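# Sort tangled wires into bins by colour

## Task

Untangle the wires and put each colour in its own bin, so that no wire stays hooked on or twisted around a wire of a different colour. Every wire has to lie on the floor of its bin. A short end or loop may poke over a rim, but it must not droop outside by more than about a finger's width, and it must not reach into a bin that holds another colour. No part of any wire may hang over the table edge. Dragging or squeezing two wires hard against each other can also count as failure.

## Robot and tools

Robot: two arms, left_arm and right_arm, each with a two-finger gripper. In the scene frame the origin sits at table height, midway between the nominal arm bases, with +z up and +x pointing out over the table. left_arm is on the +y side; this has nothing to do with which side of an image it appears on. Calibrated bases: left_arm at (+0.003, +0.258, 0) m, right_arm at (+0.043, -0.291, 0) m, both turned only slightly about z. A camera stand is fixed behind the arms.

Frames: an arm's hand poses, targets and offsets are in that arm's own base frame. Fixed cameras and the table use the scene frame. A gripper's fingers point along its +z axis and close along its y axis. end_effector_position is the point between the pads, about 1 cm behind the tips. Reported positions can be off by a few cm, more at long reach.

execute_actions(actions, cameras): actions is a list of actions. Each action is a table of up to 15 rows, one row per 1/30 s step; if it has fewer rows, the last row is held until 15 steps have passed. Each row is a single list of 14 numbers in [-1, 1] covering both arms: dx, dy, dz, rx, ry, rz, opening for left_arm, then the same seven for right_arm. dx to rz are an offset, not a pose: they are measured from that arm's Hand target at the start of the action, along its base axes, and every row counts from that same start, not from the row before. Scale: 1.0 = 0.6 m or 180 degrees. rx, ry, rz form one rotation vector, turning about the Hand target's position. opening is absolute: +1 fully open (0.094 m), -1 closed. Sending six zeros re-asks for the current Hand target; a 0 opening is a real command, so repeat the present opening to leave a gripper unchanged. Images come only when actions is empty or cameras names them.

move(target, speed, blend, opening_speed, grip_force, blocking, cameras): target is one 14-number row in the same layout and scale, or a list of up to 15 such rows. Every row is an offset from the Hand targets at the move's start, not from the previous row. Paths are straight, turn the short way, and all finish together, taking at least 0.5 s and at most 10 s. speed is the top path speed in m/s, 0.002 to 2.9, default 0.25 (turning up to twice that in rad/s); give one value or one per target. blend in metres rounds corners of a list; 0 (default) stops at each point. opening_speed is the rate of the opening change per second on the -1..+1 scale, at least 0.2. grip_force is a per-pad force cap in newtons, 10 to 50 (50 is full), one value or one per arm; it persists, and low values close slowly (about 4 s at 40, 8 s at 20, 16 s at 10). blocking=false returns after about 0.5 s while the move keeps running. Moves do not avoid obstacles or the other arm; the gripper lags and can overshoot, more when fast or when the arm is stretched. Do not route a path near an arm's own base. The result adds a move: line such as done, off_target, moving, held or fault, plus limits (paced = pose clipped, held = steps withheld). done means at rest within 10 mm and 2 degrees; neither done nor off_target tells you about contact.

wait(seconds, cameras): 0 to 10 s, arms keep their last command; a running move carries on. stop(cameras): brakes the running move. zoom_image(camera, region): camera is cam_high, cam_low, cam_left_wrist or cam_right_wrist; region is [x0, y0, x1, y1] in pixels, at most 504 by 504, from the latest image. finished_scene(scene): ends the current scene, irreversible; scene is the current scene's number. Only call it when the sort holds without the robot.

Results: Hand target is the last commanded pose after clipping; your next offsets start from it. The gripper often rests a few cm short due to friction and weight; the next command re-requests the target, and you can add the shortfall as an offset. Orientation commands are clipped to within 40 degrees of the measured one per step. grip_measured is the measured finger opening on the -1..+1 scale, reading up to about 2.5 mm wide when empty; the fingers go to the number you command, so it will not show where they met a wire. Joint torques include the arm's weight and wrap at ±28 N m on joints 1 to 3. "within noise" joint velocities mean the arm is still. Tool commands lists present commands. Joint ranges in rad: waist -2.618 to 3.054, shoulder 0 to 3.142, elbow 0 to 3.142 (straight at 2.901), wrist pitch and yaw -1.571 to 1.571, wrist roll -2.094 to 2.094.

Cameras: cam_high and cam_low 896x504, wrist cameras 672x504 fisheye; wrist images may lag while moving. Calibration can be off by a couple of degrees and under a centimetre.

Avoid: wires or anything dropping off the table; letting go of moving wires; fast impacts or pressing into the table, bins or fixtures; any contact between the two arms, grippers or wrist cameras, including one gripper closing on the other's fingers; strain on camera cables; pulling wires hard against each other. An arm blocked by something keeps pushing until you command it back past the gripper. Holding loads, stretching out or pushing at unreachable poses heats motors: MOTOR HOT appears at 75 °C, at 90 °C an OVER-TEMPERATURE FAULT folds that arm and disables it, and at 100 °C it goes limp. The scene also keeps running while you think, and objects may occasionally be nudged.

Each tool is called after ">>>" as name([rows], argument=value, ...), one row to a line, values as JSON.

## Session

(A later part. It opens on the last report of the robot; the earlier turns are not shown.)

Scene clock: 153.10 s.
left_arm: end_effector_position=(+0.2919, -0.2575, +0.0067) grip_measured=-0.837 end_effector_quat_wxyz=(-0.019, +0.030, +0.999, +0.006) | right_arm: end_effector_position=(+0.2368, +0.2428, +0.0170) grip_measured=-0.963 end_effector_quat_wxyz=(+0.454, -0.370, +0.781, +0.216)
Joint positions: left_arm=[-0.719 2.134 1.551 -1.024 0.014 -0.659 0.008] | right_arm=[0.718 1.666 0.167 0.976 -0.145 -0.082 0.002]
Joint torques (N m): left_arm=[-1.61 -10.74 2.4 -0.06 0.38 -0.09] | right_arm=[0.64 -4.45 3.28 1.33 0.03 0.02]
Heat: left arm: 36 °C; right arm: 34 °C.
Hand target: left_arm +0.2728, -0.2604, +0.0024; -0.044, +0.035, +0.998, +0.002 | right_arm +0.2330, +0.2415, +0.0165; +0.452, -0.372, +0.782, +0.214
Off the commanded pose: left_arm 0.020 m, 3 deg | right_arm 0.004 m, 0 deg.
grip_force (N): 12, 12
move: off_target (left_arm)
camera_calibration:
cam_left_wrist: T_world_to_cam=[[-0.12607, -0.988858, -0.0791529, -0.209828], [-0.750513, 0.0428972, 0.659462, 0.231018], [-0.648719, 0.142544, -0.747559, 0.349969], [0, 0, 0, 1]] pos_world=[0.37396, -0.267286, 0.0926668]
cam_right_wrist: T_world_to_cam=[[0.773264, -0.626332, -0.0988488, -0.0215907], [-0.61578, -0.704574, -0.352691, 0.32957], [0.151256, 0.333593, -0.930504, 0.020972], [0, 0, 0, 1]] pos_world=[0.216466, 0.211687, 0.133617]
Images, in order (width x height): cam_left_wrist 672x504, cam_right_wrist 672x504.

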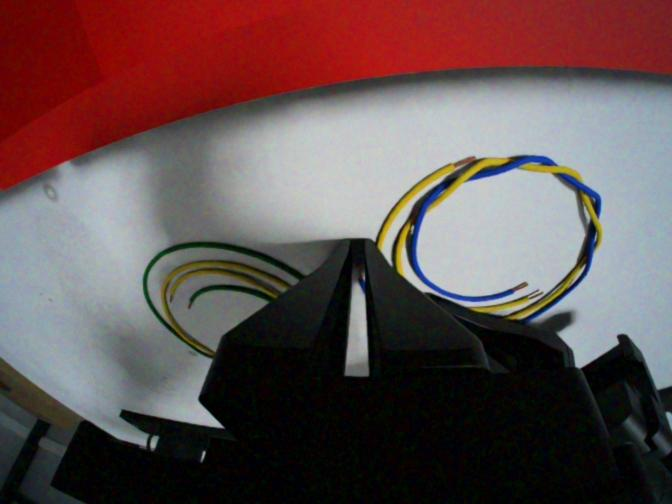

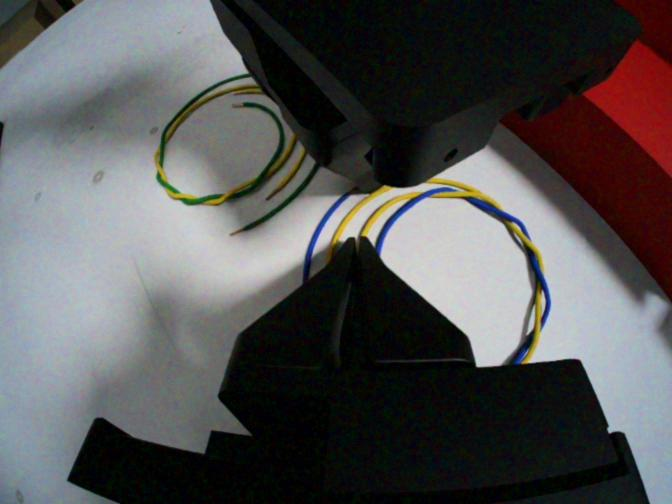

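>>> move(target=[0,0,0,0,0,0,-0.99,0,0,0,0,0,0,-0.97], speed=0.02, grip_force=[14,12], opening_speed=0.25, cameras=["cam_left_wrist","cam_right_wrist"])

>>> zoom_image(camera="cam_left_wrist", region=[310, 190, 430, 290])

>>> zoom_image(camera="cam_right_wrist", region=[290, 150, 490, 300])

Scene clock: 154.47 s.
left_arm: end_effector_position=(+0.2904, -0.2595, +0.0067) grip_measured=-0.962 end_effector_quat_wxyz=(-0.019, +0.032, +0.999, +0.004) | right_arm: end_effector_position=(+0.2368, +0.2428, +0.0170) grip_measured=-0.963 end_effector_quat_wxyz=(+0.454, -0.370, +0.781, +0.216)
Joint positions: left_arm=[-0.724 2.134 1.551 -1.023 0.018 -0.66 0.002] | right_arm=[0.718 1.666 0.167 0.976 -0.145 -0.082 0.002]
Joint torques (N m): left_arm=[-1.22 -10.77 2.4 -0.06 0.34 -0.08] | right_arm=[0.69 -4.41 3.26 1.34 0.04 0.02]
Heat: left arm: 36 °C; right arm: 34 °C.
Hand target: left_arm +0.2728, -0.2604, +0.0024; -0.044, +0.035, +0.998, +0.002 | right_arm +0.2330, +0.2415, +0.0165; +0.452, -0.372, +0.782, +0.214
Off the commanded pose: left_arm 0.018 m, 3 deg | right_arm 0.004 m, 0 deg.
grip_force (N): 14, 12
move: off_target (left_arm)
camera_calibration:
cam_left_wrist: T_world_to_cam=[[-0.129852, -0.988623, -0.0759135, -0.210932], [-0.749249, 0.0476876, 0.66057, 0.230763], [-0.649434, 0.142654, -0.746917, 0.349457], [0, 0, 0, 1]] pos_world=[0.372458, -0.269388, 0.0925677]
cam_right_wrist: T_world_to_cam=[[0.773264, -0.626332, -0.0988488, -0.0215907], [-0.61578, -0.704574, -0.352691, 0.32957], [0.151256, 0.333593, -0.930504, 0.020972], [0, 0, 0, 1]] pos_world=[0.216466, 0.211687, 0.133617]
Images, in order (width x height): cam_left_wrist 672x504, cam_right_wrist 672x504.

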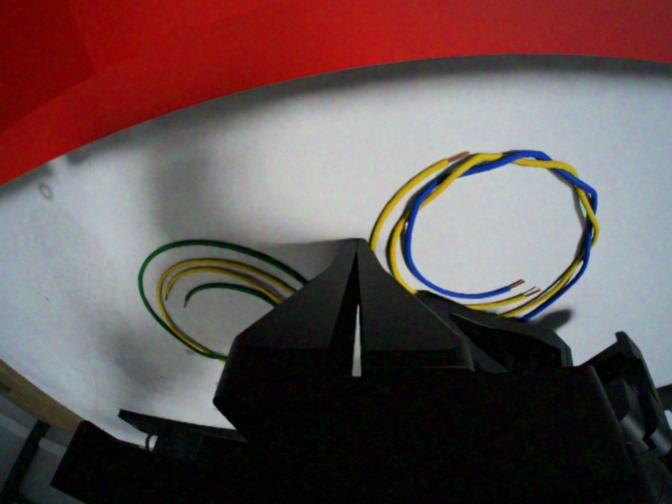

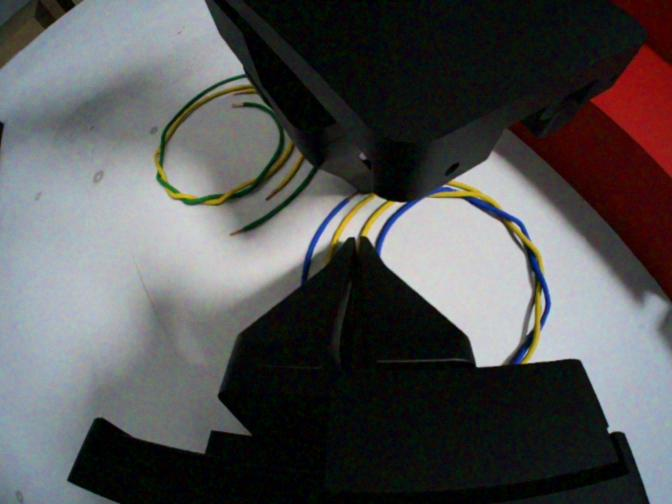

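Scaled by 4.200 from the camera's 672x504 image, which has a finer 960x720 frame.

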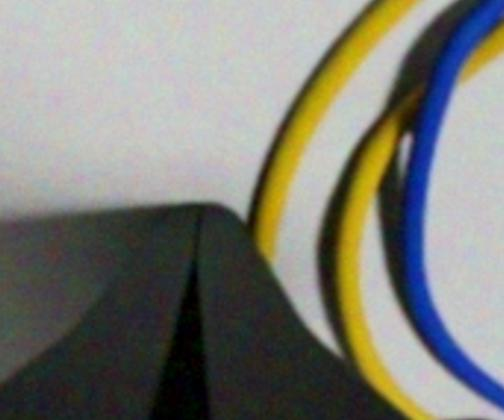

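Scaled by 2.520 from the camera's 672x504 image, which has a finer 960x720 frame.

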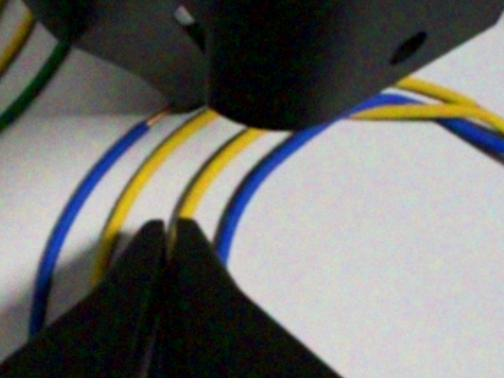

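>>> move(target=[0.014,0,0.018,0,0,0,-0.99,0,0,0,0,0,0,-0.97], speed=0.04, cameras=["cam_left_wrist","cam_right_wrist"])

>>> zoom_image(camera="cam_right_wrist", region=[290, 150, 490, 300])

Scene clock: 156.00 s.
left_arm: end_effector_position=(+0.2795, -0.2575, +0.0082) grip_measured=-0.962 end_effector_quat_wxyz=(-0.044, +0.031, +0.999, +0.005) | right_arm: end_effector_position=(+0.2368, +0.2428, +0.0170) grip_measured=-0.963 end_effector_quat_wxyz=(+0.454, -0.370, +0.781, +0.216)
Joint positions: left_arm=[-0.724 2.134 1.554 -1.065 0.049 -0.66 0.002] | right_arm=[0.718 1.666 0.167 0.976 -0.145 -0.082 0.002]
Joint torques (N m): left_arm=[-0.08 -10.1 6.68 -0.21 0.06 0.09] | right_arm=[0.66 -4.41 3.28 1.34 0.03 0.02]
Heat: left arm: 36 °C; right arm: 34 °C.
Hand target: left_arm +0.2813, -0.2605, +0.0133; -0.044, +0.035, +0.998, +0.001 | right_arm +0.2330, +0.2415, +0.0165; +0.452, -0.372, +0.782, +0.214
Off the commanded pose: left_arm 0.006 m, 1 deg | right_arm 0.004 m, 0 deg.
grip_force (N): 14, 12
move: done
camera_calibration:
cam_left_wrist: T_world_to_cam=[[-0.131835, -0.988694, -0.0714461, -0.20982], [-0.715321, 0.0449905, 0.697346, 0.211114], [-0.686247, 0.143041, -0.713165, 0.353327], [0, 0, 0, 1]] pos_world=[0.365822, -0.267486, 0.0897701]
cam_right_wrist: T_world_to_cam=[[0.773264, -0.626332, -0.0988488, -0.0215907], [-0.61578, -0.704574, -0.352691, 0.32957], [0.151256, 0.333593, -0.930504, 0.020972], [0, 0, 0, 1]] pos_world=[0.216466, 0.211687, 0.133617]
Images, in order (width x height): cam_left_wrist 672x504, cam_right_wrist 672x504.

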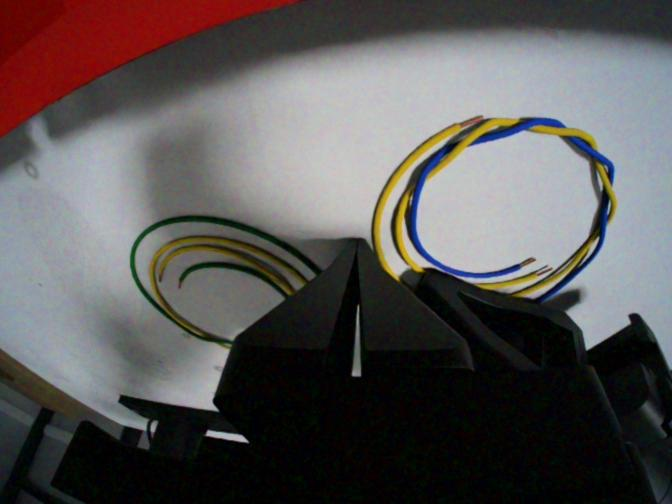

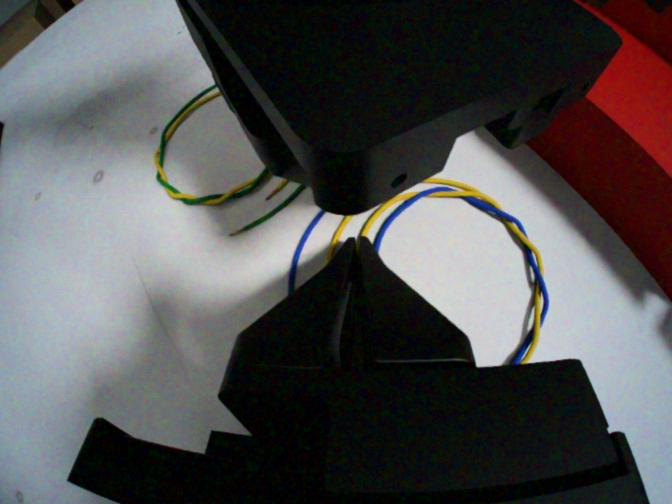

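Scaled by 2.520 from the camera's 672x504 image, which has a finer 960x720 frame.

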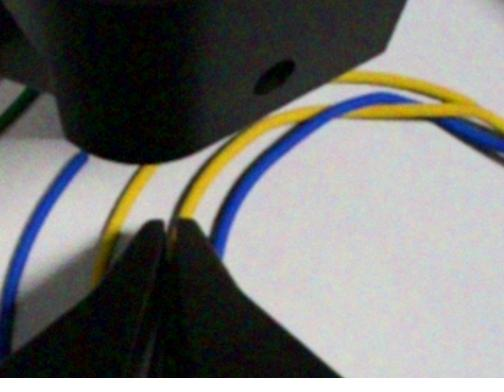

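>>> move(target=[0.025,0.012,0.035,0,0,0,-0.99,0,0,0,0,0,0,-0.97], speed=0.04, cameras=["cam_left_wrist","cam_right_wrist"])

>>> zoom_image(camera="cam_right_wrist", region=[290, 150, 490, 300])

Scene clock: 157.47 s.
left_arm: end_effector_position=(+0.2911, -0.2509, +0.0283) grip_measured=-0.962 end_effector_quat_wxyz=(-0.048, +0.033, +0.998, +0.005) | right_arm: end_effector_position=(+0.2368, +0.2428, +0.0170) grip_measured=-0.963 end_effector_quat_wxyz=(+0.454, -0.370, +0.781, +0.216)
Joint positions: left_arm=[-0.691 2.134 1.637 -1.156 0.05 -0.623 0.002] | right_arm=[0.718 1.666 0.167 0.976 -0.145 -0.082 0.002]
Joint torques (N m): left_arm=[0.32 -9.94 7.58 -0.21 0.04 0.09] | right_arm=[0.66 -4.4 3.25 1.34 0.03 0.02]
Heat: left arm: 37 °C; right arm: 34 °C.
Hand target: left_arm +0.2963, -0.2533, +0.0343; -0.044, +0.035, +0.998, +0.001 | right_arm +0.2330, +0.2415, +0.0165; +0.452, -0.372, +0.782, +0.214
Off the commanded pose: left_arm 0.008 m, 1 deg | right_arm 0.004 m, 0 deg.
grip_force (N): 14, 12
move: done
camera_calibration:
cam_left_wrist: T_world_to_cam=[[-0.135893, -0.988116, -0.0718371, -0.198875], [-0.71057, 0.0466811, 0.702077, 0.204012], [-0.69038, 0.146453, -0.708469, 0.376571], [0, 0, 0, 1]] pos_world=[0.377916, -0.261185, 0.10927]
cam_right_wrist: T_world_to_cam=[[0.773264, -0.626332, -0.0988488, -0.0215907], [-0.61578, -0.704574, -0.352691, 0.32957], [0.151256, 0.333593, -0.930504, 0.020972], [0, 0, 0, 1]] pos_world=[0.216466, 0.211687, 0.133617]
Images, in order (width x height): cam_left_wrist 672x504, cam_right_wrist 672x504.

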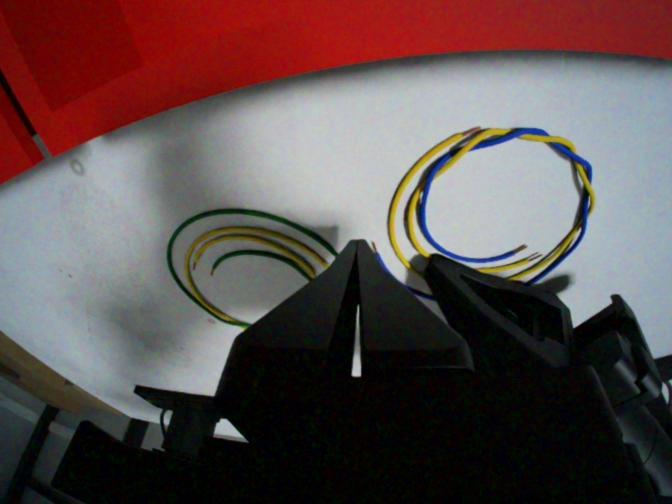

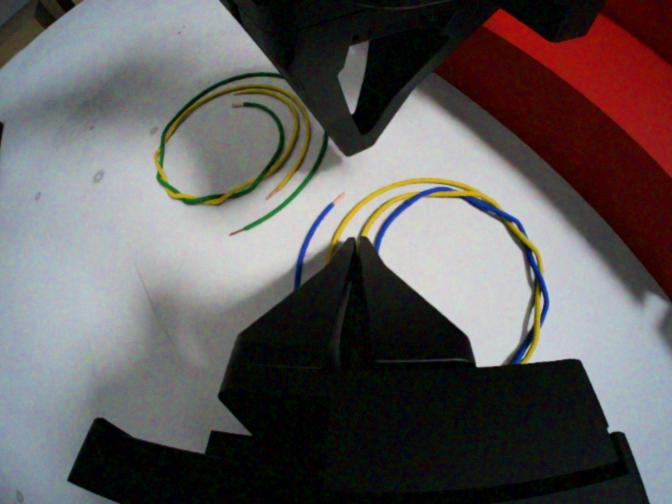

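Scaled by 2.520 from the camera's 672x504 image, which has a finer 960x720 frame.

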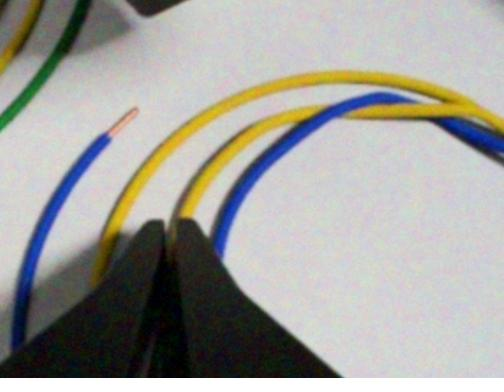

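>>> zoom_image(camera="cam_left_wrist", region=[340, 200, 460, 300])

Scaled by 4.200 from the camera's 672x504 image, which has a finer 960x720 frame.

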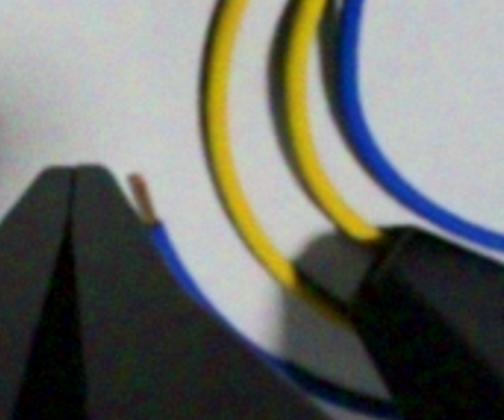

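>>> zoom_image(camera="cam_left_wrist", region=[372, 200, 672, 425])

Scaled by 1.680 from the camera's 672x504 image, which has a finer 960x720 frame.

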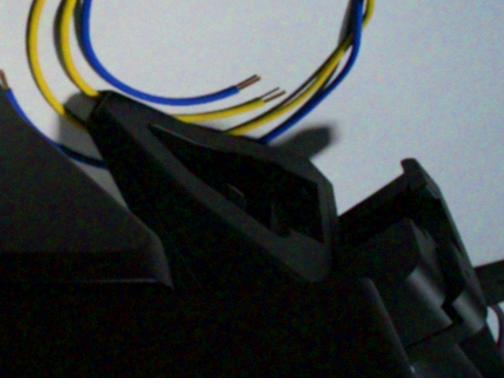

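>>> move([
  [0,0,0,0,0,0,-0.8,0,0,0.0,0,0,0,-0.9],
  [0,0,0,0,0,0,-0.8,-0.054,-0.064,0.085,0,0,0,-0.9],
  [0,0,0,0,0,0,-0.8,-0.15,-0.24,0.25,0,0,0,-0.9],
], speed=[0.05,0.05,0.12], opening_speed=0.3, cameras=["cam_left_wrist","cam_right_wrist","cam_high"])

Scene clock: 164.53 s.
left_arm: end_effector_position=(+0.2910, -0.2508, +0.0283) grip_measured=-0.803 end_effector_quat_wxyz=(-0.048, +0.033, +0.998, +0.005) | right_arm: end_effector_position=(+0.1398, +0.0963, +0.1516) grip_measured=-0.903 end_effector_quat_wxyz=(+0.433, -0.366, +0.795, +0.216)
Joint positions: left_arm=[-0.691 2.134 1.637 -1.156 0.05 -0.623 0.009] | right_arm=[-0.498 0.501 0.541 -1.336 -0.986 -1.213 0.005]
Joint torques (N m): left_arm=[0.32 -9.92 7.58 -0.22 0.04 0.09] | right_arm=[-0.69 2.61 9.31 0.35 -0.67 -0.07]
Heat: left arm: 37 °C; right arm: 34 °C.
Hand target: left_arm +0.2963, -0.2533, +0.0343; -0.044, +0.035, +0.998, +0.001 | right_arm +0.1430, +0.0975, +0.1665; +0.452, -0.371, +0.782, +0.215
Off the commanded pose: left_arm 0.008 m, 1 deg | right_arm 0.015 m, 3 deg.
grip_force (N): 14, 12
move: off_target (right_arm)
camera_calibration:
cam_left_wrist: T_world_to_cam=[[-0.136347, -0.988028, -0.0721871, -0.198656], [-0.7101, 0.0466638, 0.702553, 0.203707], [-0.690773, 0.147051, -0.707961, 0.376751], [0, 0, 0, 1]] pos_world=[0.377815, -0.261185, 0.10927]
cam_right_wrist: T_world_to_cam=[[0.764345, -0.632705, -0.124347, -0.0193062], [-0.635555, -0.706682, -0.310918, 0.210676], [0.108846, 0.316678, -0.942267, 0.21907], [0, 0, 0, 1]] pos_world=[0.124808, 0.0672913, 0.269525]
Images, in order (width x height): cam_high 896x504, cam_left_wrist 672x504, cam_right_wrist 672x504.

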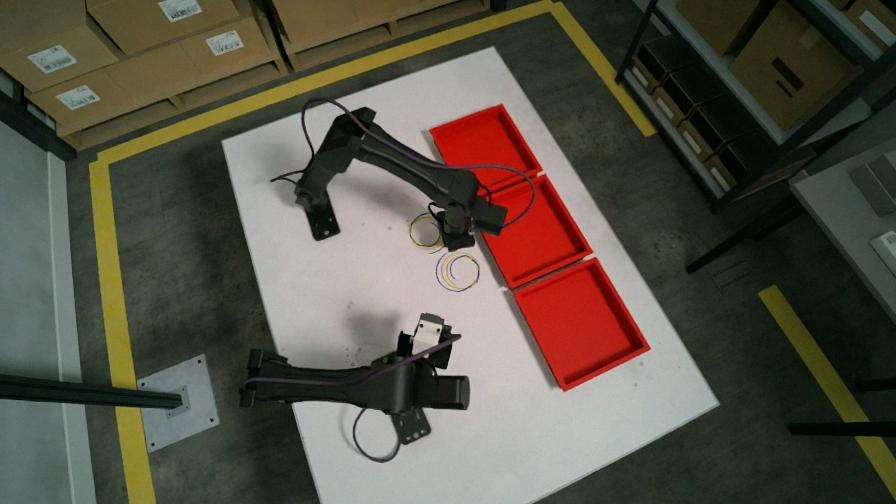

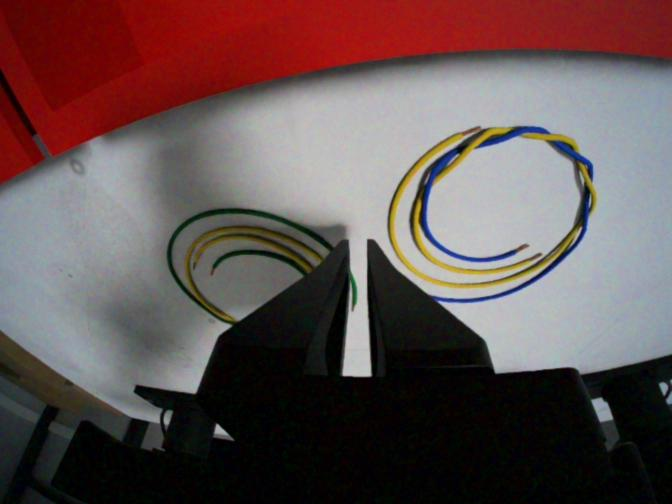

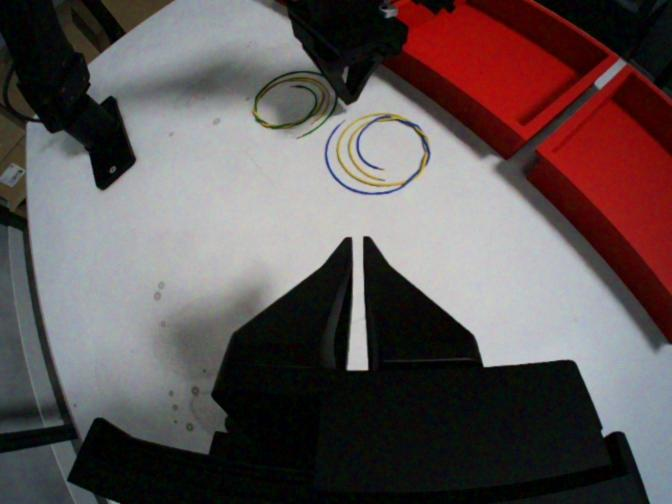

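>>> zoom_image(camera="cam_left_wrist", region=[340, 100, 640, 325])

>>> zoom_image(camera="cam_right_wrist", region=[300, 90, 460, 210])

Scaled by 1.680 from the camera's 672x504 image, which has a finer 960x720 frame.

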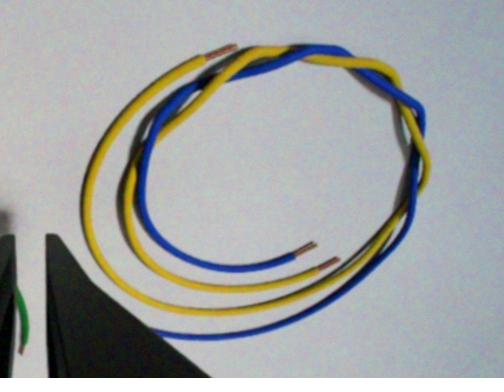

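Scaled by 3.150 from the camera's 672x504 image, which has a finer 960x720 frame.

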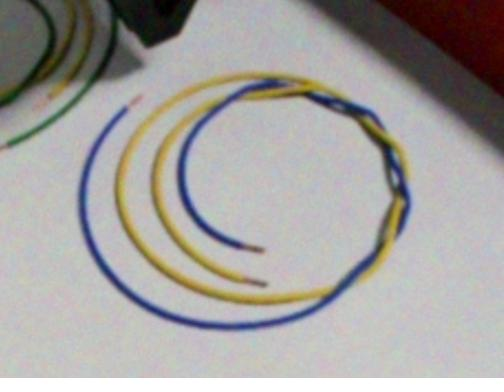

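>>> move(target=[0.006,-0.025,0.033,0.0144,0.0544,-0.1178,-0.78,0,0,0,0,0,0,-0.9], speed=0.1, cameras=["cam_left_wrist"])

>>> zoom_image(camera="cam_left_wrist", region=[300, 120, 500, 290])

Scene clock: 170.07 s.
left_arm: end_effector_position=(+0.2998, -0.2646, +0.0545) grip_measured=-0.783 end_effector_quat_wxyz=(-0.124, +0.210, +0.969, +0.030) | right_arm: end_effector_position=(+0.1396, +0.0964, +0.1515) grip_measured=-0.903 end_effector_quat_wxyz=(+0.433, -0.366, +0.795, +0.216)
Joint positions: left_arm=[-0.697 2.37 2.107 -1.556 0.062 -0.262 0.01] | right_arm=[-0.498 0.501 0.541 -1.337 -0.986 -1.214 0.005]
Joint torques (N m): left_arm=[-0.46 -10.18 7.5 -0.56 0.08 0.09] | right_arm=[-0.75 2.44 9.29 0.35 -0.67 -0.1]
Heat: left arm: 38 °C; right arm: 33 °C.
Hand target: left_arm +0.2999, -0.2684, +0.0541; -0.128, +0.217, +0.967, +0.029 | right_arm +0.1429, +0.0975, +0.1661; +0.451, -0.371, +0.783, +0.214
Off the commanded pose: left_arm 0.004 m, 1 deg | right_arm 0.015 m, 3 deg.
grip_force (N): 14, 12
move: off_target (right_arm)
camera_calibration:
cam_left_wrist: T_world_to_cam=[[-0.486224, -0.871949, -0.0573658, -0.0743573], [-0.537398, 0.246611, 0.806466, 0.187747], [-0.68905, 0.422951, -0.588492, 0.46945], [0, 0, 0, 1]] pos_world=[0.388215, -0.309691, 0.120591]
Images, in order (width x height): cam_left_wrist 672x504.

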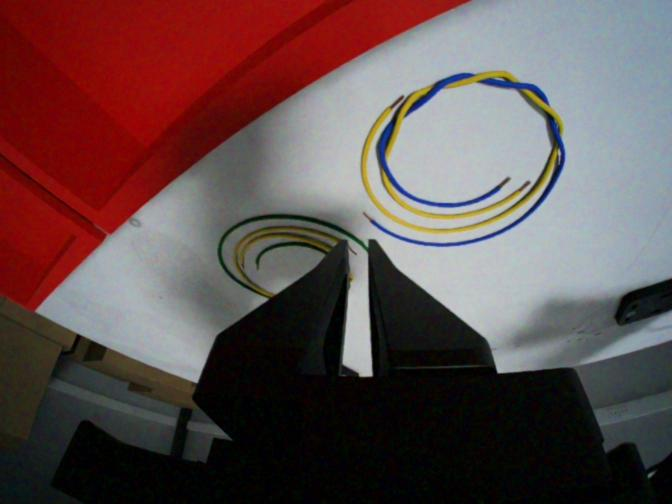

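Scaled by 2.520 from the camera's 672x504 image, which has a finer 960x720 frame.

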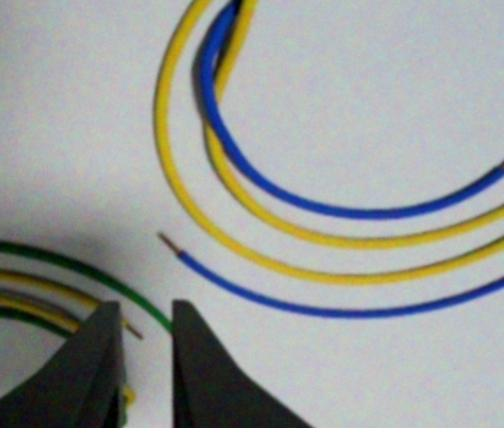

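>>> move(target=[0.002,-0.003,-0.063,0,0,0,-0.84,0,0,0,0,0,0,-0.9], speed=0.08, cameras=["cam_left_wrist"])

>>> zoom_image(camera="cam_left_wrist", region=[310, 180, 430, 280])

Scene clock: 171.53 s.
left_arm: end_effector_position=(+0.3017, -0.2662, +0.0242) grip_measured=-0.837 end_effector_quat_wxyz=(-0.127, +0.210, +0.969, +0.031) | right_arm: end_effector_position=(+0.1396, +0.0964, +0.1515) grip_measured=-0.903 end_effector_quat_wxyz=(+0.433, -0.366, +0.795, +0.216)
Joint positions: left_arm=[-0.697 2.403 2.043 -1.466 0.062 -0.262 0.008] | right_arm=[-0.498 0.501 0.541 -1.337 -0.986 -1.214 0.005]
Joint torques (N m): left_arm=[-0.57 -10.85 4.23 -0.19 0.09 0.09] | right_arm=[-0.77 2.41 9.26 0.34 -0.67 -0.09]
Heat: left arm: 38 °C; right arm: 33 °C.
Hand target: left_arm +0.3010, -0.2702, +0.0163; -0.128, +0.217, +0.967, +0.029 | right_arm +0.1429, +0.0975, +0.1661; +0.451, -0.371, +0.783, +0.214
Off the commanded pose: left_arm 0.009 m, 1 deg | right_arm 0.015 m, 3 deg.
grip_force (N): 14, 12
move: off_target (right_arm)
camera_calibration:
cam_left_wrist: T_world_to_cam=[[-0.48691, -0.871479, -0.0586778, -0.0761837], [-0.532791, 0.243102, 0.810577, 0.211053], [-0.692136, 0.425941, -0.582685, 0.455197], [0, 0, 0, 1]] pos_world=[0.390411, -0.311587, 0.0896914]
Images, in order (width x height): cam_left_wrist 672x504.

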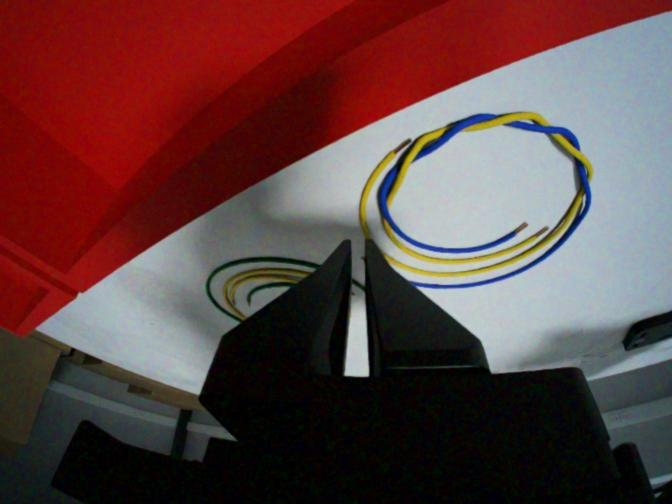

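Scaled by 4.200 from the camera's 672x504 image, which has a finer 960x720 frame.

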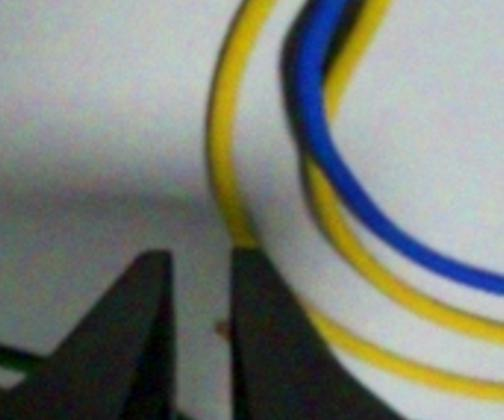

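>>> move(target=[-0.002,-0.0065,-0.020,0,0,0,-0.84,0,0,0,0,0,0,-0.9], speed=0.04, cameras=["cam_left_wrist"])

>>> zoom_image(camera="cam_left_wrist", region=[310, 180, 430, 280])

Scene clock: 177.03 s.
left_arm: end_effector_position=(+0.3015, -0.2710, +0.0144) grip_measured=-0.837 end_effector_quat_wxyz=(-0.124, +0.215, +0.968, +0.030) | right_arm: end_effector_position=(+0.1396, +0.0964, +0.1515) grip_measured=-0.903 end_effector_quat_wxyz=(+0.433, -0.366, +0.795, +0.216)
Joint positions: left_arm=[-0.707 2.415 2.028 -1.431 0.062 -0.262 0.008] | right_arm=[-0.498 0.501 0.541 -1.337 -0.986 -1.214 0.005]
Joint torques (N m): left_arm=[-0.46 -10.58 4.04 -0.12 0.1 -0.01] | right_arm=[-0.75 2.4 9.28 0.35 -0.67 -0.1]
Heat: left arm: 38 °C; right arm: 33 °C.
Hand target: left_arm +0.2998, -0.2741, +0.0043; -0.128, +0.217, +0.967, +0.029 | right_arm +0.1429, +0.0975, +0.1661; +0.451, -0.371, +0.783, +0.214
Off the commanded pose: left_arm 0.011 m, 1 deg | right_arm 0.015 m, 3 deg.
grip_force (N): 14, 12
move: off_target (left_arm, right_arm)
camera_calibration:
cam_left_wrist: T_world_to_cam=[[-0.49485, -0.867088, -0.0572833, -0.0775445], [-0.534906, 0.251995, 0.806458, 0.223266], [-0.684835, 0.429717, -0.58851, 0.450268], [0, 0, 0, 1]] pos_world=[0.389413, -0.316988, 0.0804906]
Images, in order (width x height): cam_left_wrist 672x504.

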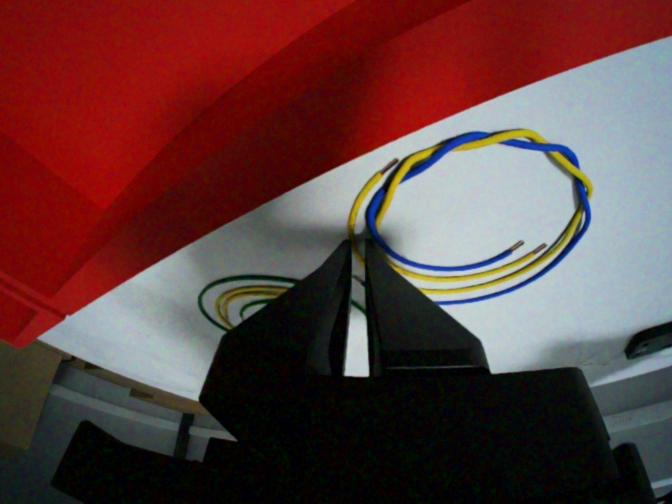

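Scaled by 4.200 from the camera's 672x504 image, which has a finer 960x720 frame.

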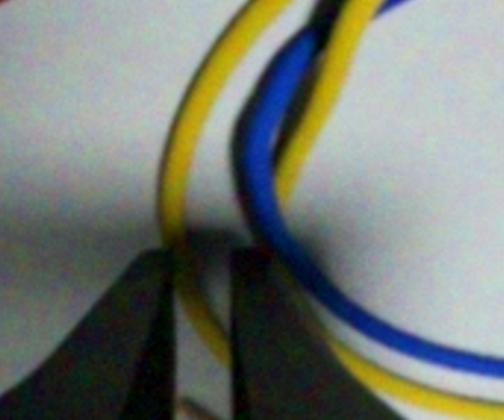

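>>> move(target=[0.004,0.0095,-0.008,0,0,0,-0.84,0,0,0,0,0,0,-0.9], speed=0.04, cameras=["cam_left_wrist"])

>>> zoom_image(camera="cam_left_wrist", region=[310, 180, 430, 280])

Scene clock: 177.97 s.
left_arm: end_effector_position=(+0.3008, -0.2687, +0.0094) grip_measured=-0.837 end_effector_quat_wxyz=(-0.126, +0.215, +0.968, +0.031) | right_arm: end_effector_position=(+0.1396, +0.0964, +0.1515) grip_measured=-0.903 end_effector_quat_wxyz=(+0.433, -0.366, +0.795, +0.216)
Joint positions: left_arm=[-0.703 2.415 2.006 -1.415 0.063 -0.259 0.008] | right_arm=[-0.498 0.501 0.541 -1.337 -0.986 -1.214 0.005]
Joint torques (N m): left_arm=[0.36 -10.85 3.62 -0.13 0.07 0.11] | right_arm=[-0.72 2.45 9.29 0.35 -0.67 -0.09]
Heat: left arm: 39 °C; right arm: 33 °C.
Hand target: left_arm +0.3022, -0.2683, -0.0006; -0.128, +0.217, +0.967, +0.029 | right_arm +0.1429, +0.0975, +0.1661; +0.451, -0.371, +0.783, +0.214
Off the commanded pose: left_arm 0.010 m, 0 deg | right_arm 0.015 m, 3 deg.
grip_force (N): 14, 12
move: off_target (right_arm)
camera_calibration:
cam_left_wrist: T_world_to_cam=[[-0.494577, -0.867258, -0.0570769, -0.0763255], [-0.531575, 0.249881, 0.809313, 0.224756], [-0.687621, 0.430608, -0.584598, 0.446881], [0, 0, 0, 1]] pos_world=[0.38901, -0.314786, 0.0749915]
Images, in order (width x height): cam_left_wrist 672x504.

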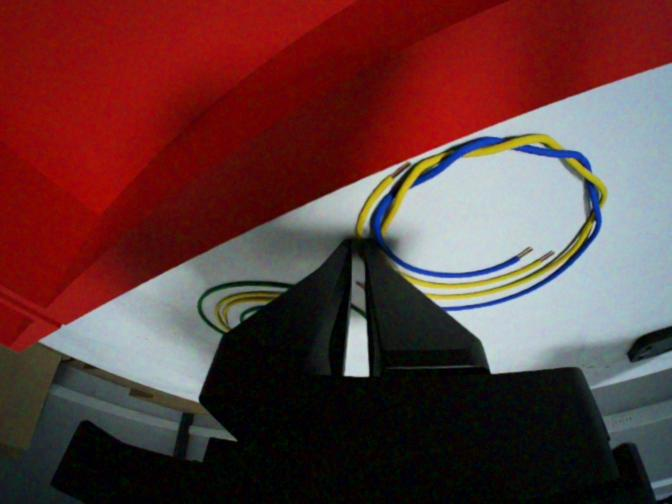

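Scaled by 4.200 from the camera's 672x504 image, which has a finer 960x720 frame.

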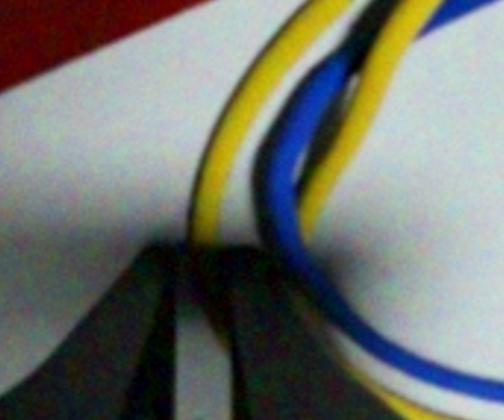

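>>> move(target=[0,0,-0.002,0,0,0,-0.97,0,0,0,0,0,0,-0.9], speed=0.03, grip_force=[14,12], opening_speed=0.25, cameras=["cam_left_wrist","cam_right_wrist"])

>>> zoom_image(camera="cam_left_wrist", region=[310, 180, 430, 280])

Scene clock: 178.90 s.
left_arm: end_effector_position=(+0.3009, -0.2691, +0.0093) grip_measured=-0.925 end_effector_quat_wxyz=(-0.126, +0.215, +0.968, +0.030) | right_arm: end_effector_position=(+0.1396, +0.0964, +0.1515) grip_measured=-0.903 end_effector_quat_wxyz=(+0.433, -0.366, +0.795, +0.216)
Joint positions: left_arm=[-0.703 2.415 2.006 -1.413 0.064 -0.258 0.004] | right_arm=[-0.498 0.501 0.541 -1.337 -0.986 -1.214 0.005]
Joint torques (N m): left_arm=[0.36 -10.77 3.36 -0.06 0.06 0.09] | right_arm=[-0.76 2.47 9.31 0.36 -0.68 -0.09]
Heat: left arm: 39 °C; right arm: 32 °C.
Hand target: left_arm +0.3022, -0.2682, -0.0018; -0.128, +0.217, +0.967, +0.029 | right_arm +0.1429, +0.0975, +0.1661; +0.451, -0.371, +0.783, +0.214
Off the commanded pose: left_arm 0.011 m, 0 deg | right_arm 0.015 m, 3 deg.
grip_force (N): 14, 12
move: off_target (left_arm, right_arm)
camera_calibration:
cam_left_wrist: T_world_to_cam=[[-0.494583, -0.867375, -0.0552137, -0.0767063], [-0.531707, 0.251706, 0.80866, 0.225479], [-0.687514, 0.429307, -0.585679, 0.446768], [0, 0, 0, 1]] pos_world=[0.38911, -0.315088, 0.0750918]
cam_right_wrist: T_world_to_cam=[[0.764715, -0.632234, -0.124461, -0.0192883], [-0.635178, -0.707108, -0.310719, 0.21051], [0.10844, 0.316666, -0.942318, 0.219051], [0, 0, 0, 1]] pos_world=[0.124707, 0.0672924, 0.269424]
Images, in order (width x height): cam_left_wrist 672x504, cam_right_wrist 672x504.

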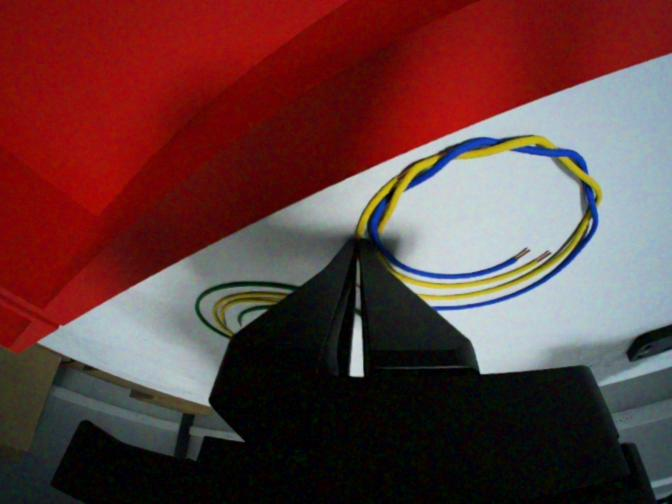

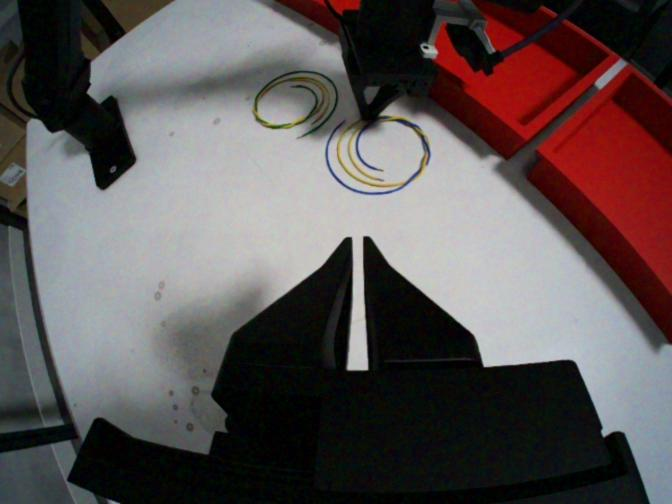

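Scaled by 4.200 from the camera's 672x504 image, which has a finer 960x720 frame.

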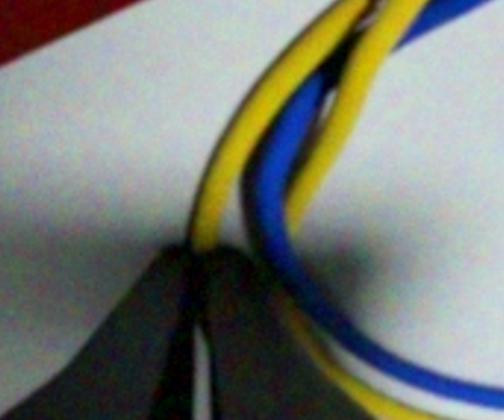

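>>> zoom_image(camera="cam_right_wrist", region=[300, 0, 540, 180])

Scaled by 2.100 from the camera's 672x504 image, which has a finer 960x720 frame.

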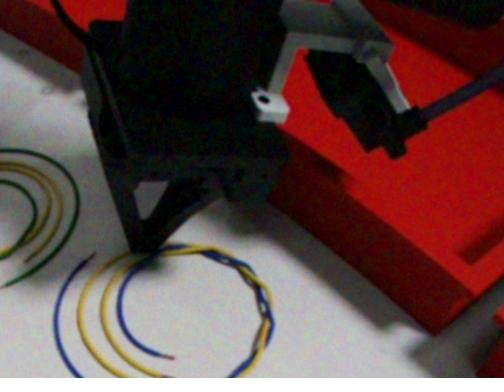

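>>> move(target=[0,0,0,0,0,0,-0.97,0.0785,0.1625,-0.11,-0.0723,0.0409,0.1064,-0.75], speed=0.12, cameras=["cam_right_wrist","cam_high"])

Scene clock: 183.13 s.
left_arm: end_effector_position=(+0.3009, -0.2691, +0.0093) grip_measured=-0.928 end_effector_quat_wxyz=(-0.126, +0.215, +0.968, +0.030) | right_arm: end_effector_position=(+0.1797, +0.1869, +0.0841) grip_measured=-0.753 end_effector_quat_wxyz=(+0.289, -0.523, +0.771, +0.221)
Joint positions: left_arm=[-0.703 2.415 2.006 -1.413 0.064 -0.258 0.003] | right_arm=[0.46 0.992 0.495 -0.497 -0.502 -0.582 0.012]
Joint torques (N m): left_arm=[0.38 -10.78 3.37 -0.07 0.06 0.1] | right_arm=[0.69 -0.79 10.1 1.13 -0.23 -0.04]
Heat: left arm: 39 °C; right arm: 32 °C.
Hand target: left_arm +0.3022, -0.2682, -0.0018; -0.128, +0.217, +0.967, +0.029 | right_arm +0.1900, +0.1951, +0.1001; +0.314, -0.530, +0.756, +0.219
Off the commanded pose: left_arm 0.011 m, 0 deg | right_arm 0.021 m, 3 deg.
grip_force (N): 14, 12
move: off_target (left_arm, right_arm)
camera_calibration:
cam_right_wrist: T_world_to_cam=[[0.917793, -0.374585, -0.131691, -0.0761113], [-0.38355, -0.922163, -0.0500509, 0.252042], [-0.102692, 0.0964465, -0.990026, 0.205581], [0, 0, 0, 1]] pos_world=[0.187637, 0.184086, 0.206122]
Images, in order (width x height): cam_high 896x504, cam_right_wrist 672x504.

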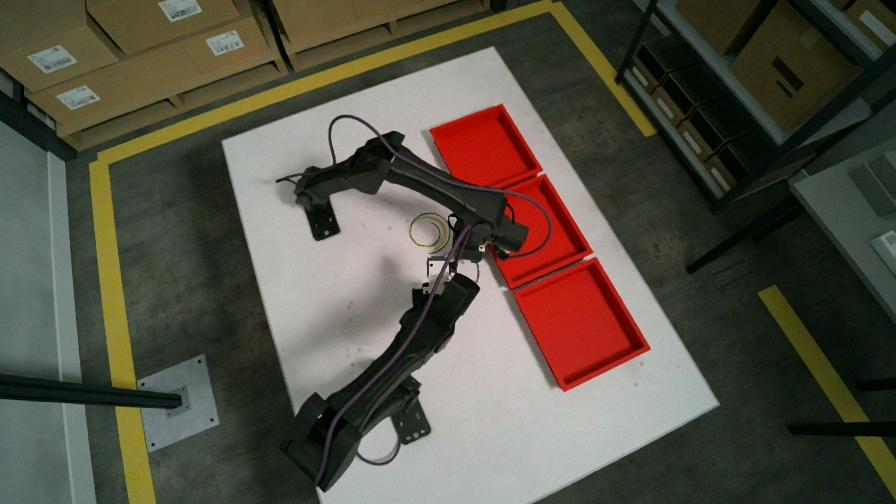

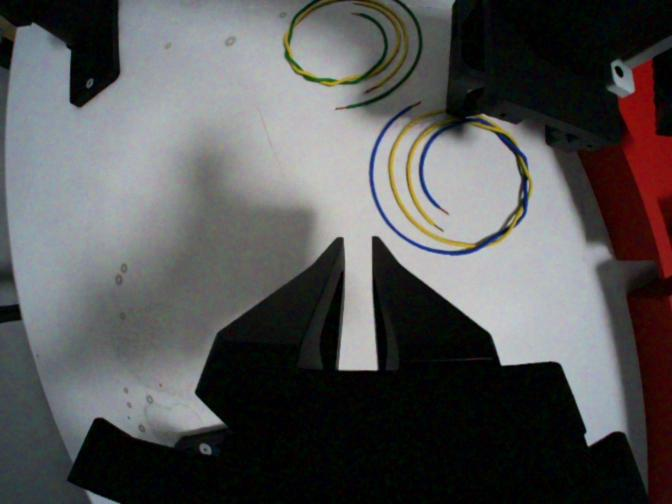

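>>> move(target=[0,0,0,0,0,0,-0.97,0.034,0.0757,-0.0833,0,0,0,-0.75], speed=0.08, cameras=["cam_right_wrist"])

Scene clock: 185.10 s.
left_arm: end_effector_position=(+0.3009, -0.2691, +0.0093) grip_measured=-0.928 end_effector_quat_wxyz=(-0.126, +0.215, +0.968, +0.030) | right_arm: end_effector_position=(+0.2118, +0.2384, +0.0517) grip_measured=-0.753 end_effector_quat_wxyz=(+0.311, -0.529, +0.759, +0.217)
Joint positions: left_arm=[-0.703 2.415 2.006 -1.413 0.064 -0.258 0.003] | right_arm=[0.614 1.307 0.484 -0.065 -0.41 -0.455 0.012]
Joint torques (N m): left_arm=[0.38 -10.78 3.37 -0.06 0.06 0.1] | right_arm=[0.68 -2.26 5.79 1.32 -0.12 0.06]
Heat: left arm: 39 °C; right arm: 33 °C.
Hand target: left_arm +0.3022, -0.2682, -0.0018; -0.128, +0.217, +0.967, +0.029 | right_arm +0.2105, +0.2405, +0.0502; +0.314, -0.530, +0.756, +0.219
Off the commanded pose: left_arm 0.011 m, 0 deg | right_arm 0.003 m, 1 deg.
grip_force (N): 14, 12
move: off_target (left_arm)
camera_calibration:
cam_right_wrist: T_world_to_cam=[[0.92608, -0.364949, -0.0958548, -0.0963822], [-0.372948, -0.923895, -0.0855965, 0.310237], [-0.0573214, 0.115018, -0.991708, 0.157903], [0, 0, 0, 1]] pos_world=[0.214011, 0.23329, 0.17391]
Images, in order (width x height): cam_right_wrist 672x504.

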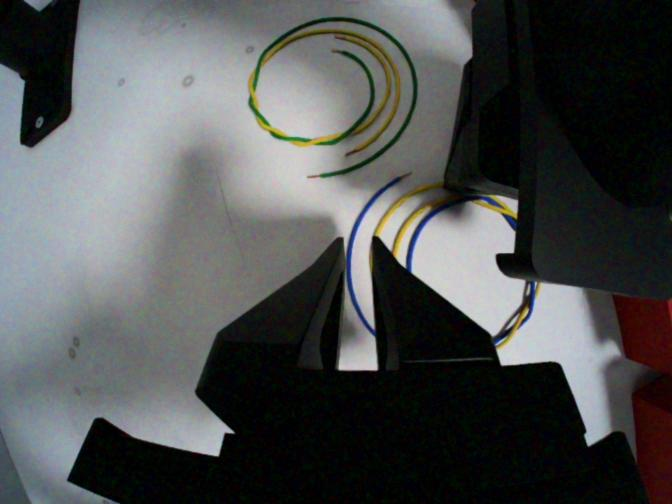

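>>> move(target=[0,0,0,0,0,0,-0.97,-0.0087,0.0033,-0.053,0,0,0,-0.8], speed=0.06, cameras=["cam_right_wrist"])

>>> zoom_image(camera="cam_right_wrist", region=[300, 190, 420, 290])

Scene clock: 186.53 s.
left_arm: end_effector_position=(+0.3003, -0.2699, +0.0094) grip_measured=-0.929 end_effector_quat_wxyz=(-0.127, +0.215, +0.968, +0.027) | right_arm: end_effector_position=(+0.2067, +0.2399, +0.0190) grip_measured=-0.797 end_effector_quat_wxyz=(+0.310, -0.528, +0.760, +0.217)
Joint positions: left_arm=[-0.703 2.415 2.006 -1.413 0.07 -0.258 0.003] | right_arm=[0.635 1.417 0.396 0.137 -0.396 -0.436 0.01]
Joint torques (N m): left_arm=[0.36 -10.78 3.37 -0.06 0.01 0.1] | right_arm=[0.79 -2.55 5.18 1.29 -0.11 0.07]
Heat: left arm: 40 °C; right arm: 33 °C.
Hand target: left_arm +0.3022, -0.2683, -0.0017; -0.128, +0.217, +0.967, +0.029 | right_arm +0.2052, +0.2424, +0.0183; +0.314, -0.530, +0.756, +0.219
Off the commanded pose: left_arm 0.011 m, 0 deg | right_arm 0.003 m, 1 deg.
grip_force (N): 14, 12
move: off_target (left_arm)
camera_calibration:
cam_right_wrist: T_world_to_cam=[[0.925439, -0.366079, -0.0977177, -0.0938477], [-0.374145, -0.923635, -0.0831486, 0.307192], [-0.0598166, 0.11351, -0.991735, 0.125873], [0, 0, 0, 1]] pos_world=[0.209314, 0.23509, 0.141204]
Images, in order (width x height): cam_right_wrist 672x504.

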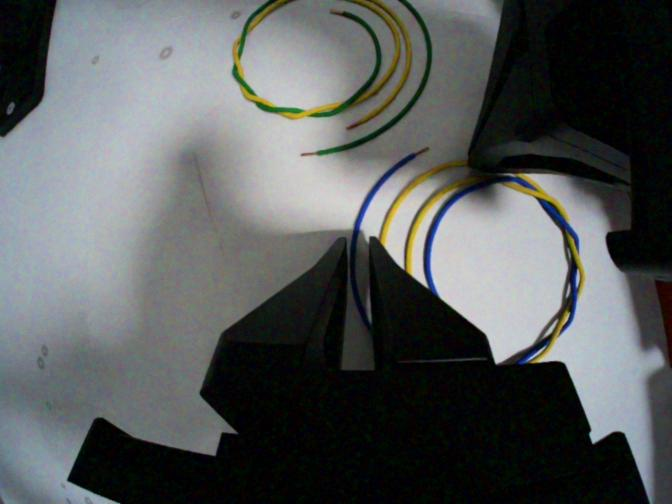

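Scaled by 4.200 from the camera's 672x504 image, which has a finer 960x720 frame.

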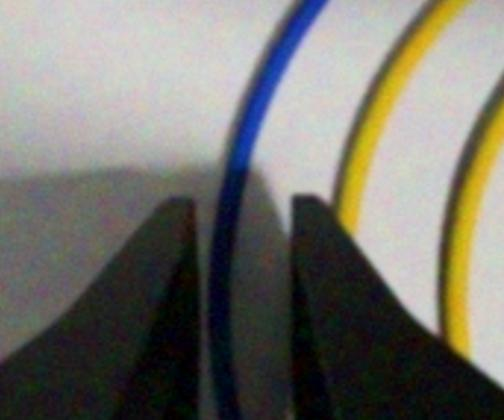

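>>> move(target=[0,0,0,0,0,0,-0.97,-0.003,0.001,-0.013,0,0,0,-0.8], speed=0.04, cameras=["cam_right_wrist"])

>>> zoom_image(camera="cam_right_wrist", region=[300, 190, 420, 290])

Scene clock: 187.57 s.
left_arm: end_effector_position=(+0.3003, -0.2699, +0.0094) grip_measured=-0.929 end_effector_quat_wxyz=(-0.127, +0.215, +0.968, +0.027) | right_arm: end_effector_position=(+0.2081, +0.2438, +0.0163) grip_measured=-0.797 end_effector_quat_wxyz=(+0.321, -0.529, +0.755, +0.219)
Joint positions: left_arm=[-0.703 2.415 2.006 -1.413 0.07 -0.258 0.003] | right_arm=[0.643 1.444 0.38 0.206 -0.395 -0.43 0.01]
Joint torques (N m): left_arm=[0.36 -10.78 3.37 -0.07 0.01 0.1] | right_arm=[0.81 -2.24 4.78 1.15 -0.09 0.08]
Heat: left arm: 40 °C; right arm: 33 °C.
Hand target: left_arm +0.3022, -0.2683, -0.0017; -0.128, +0.217, +0.967, +0.029 | right_arm +0.2034, +0.2430, +0.0105; +0.314, -0.530, +0.756, +0.219
Off the commanded pose: left_arm 0.011 m, 0 deg | right_arm 0.008 m, 1 deg.
grip_force (N): 14, 12
move: off_target (left_arm)
camera_calibration:
cam_right_wrist: T_world_to_cam=[[0.928141, -0.361817, -0.0874196, -0.0957913], [-0.369767, -0.923178, -0.104949, 0.310365], [-0.0427316, 0.129732, -0.990628, 0.115435], [0, 0, 0, 1]] pos_world=[0.208603, 0.236888, 0.138552]
Images, in order (width x height): cam_right_wrist 672x504.

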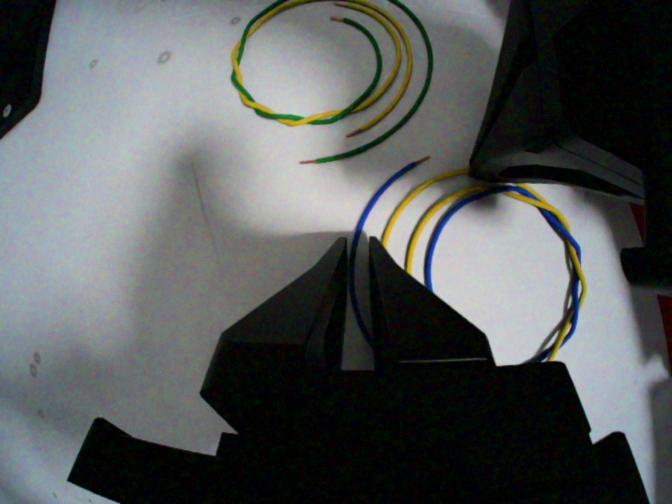

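Scaled by 4.200 from the camera's 672x504 image, which has a finer 960x720 frame.

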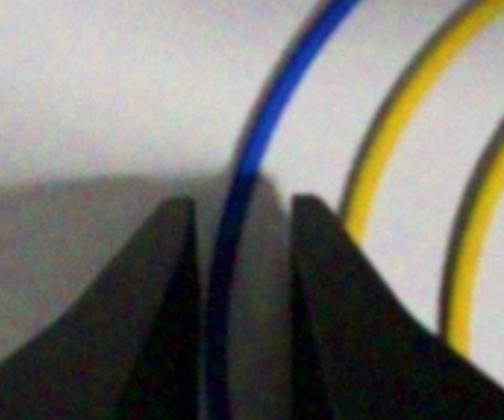

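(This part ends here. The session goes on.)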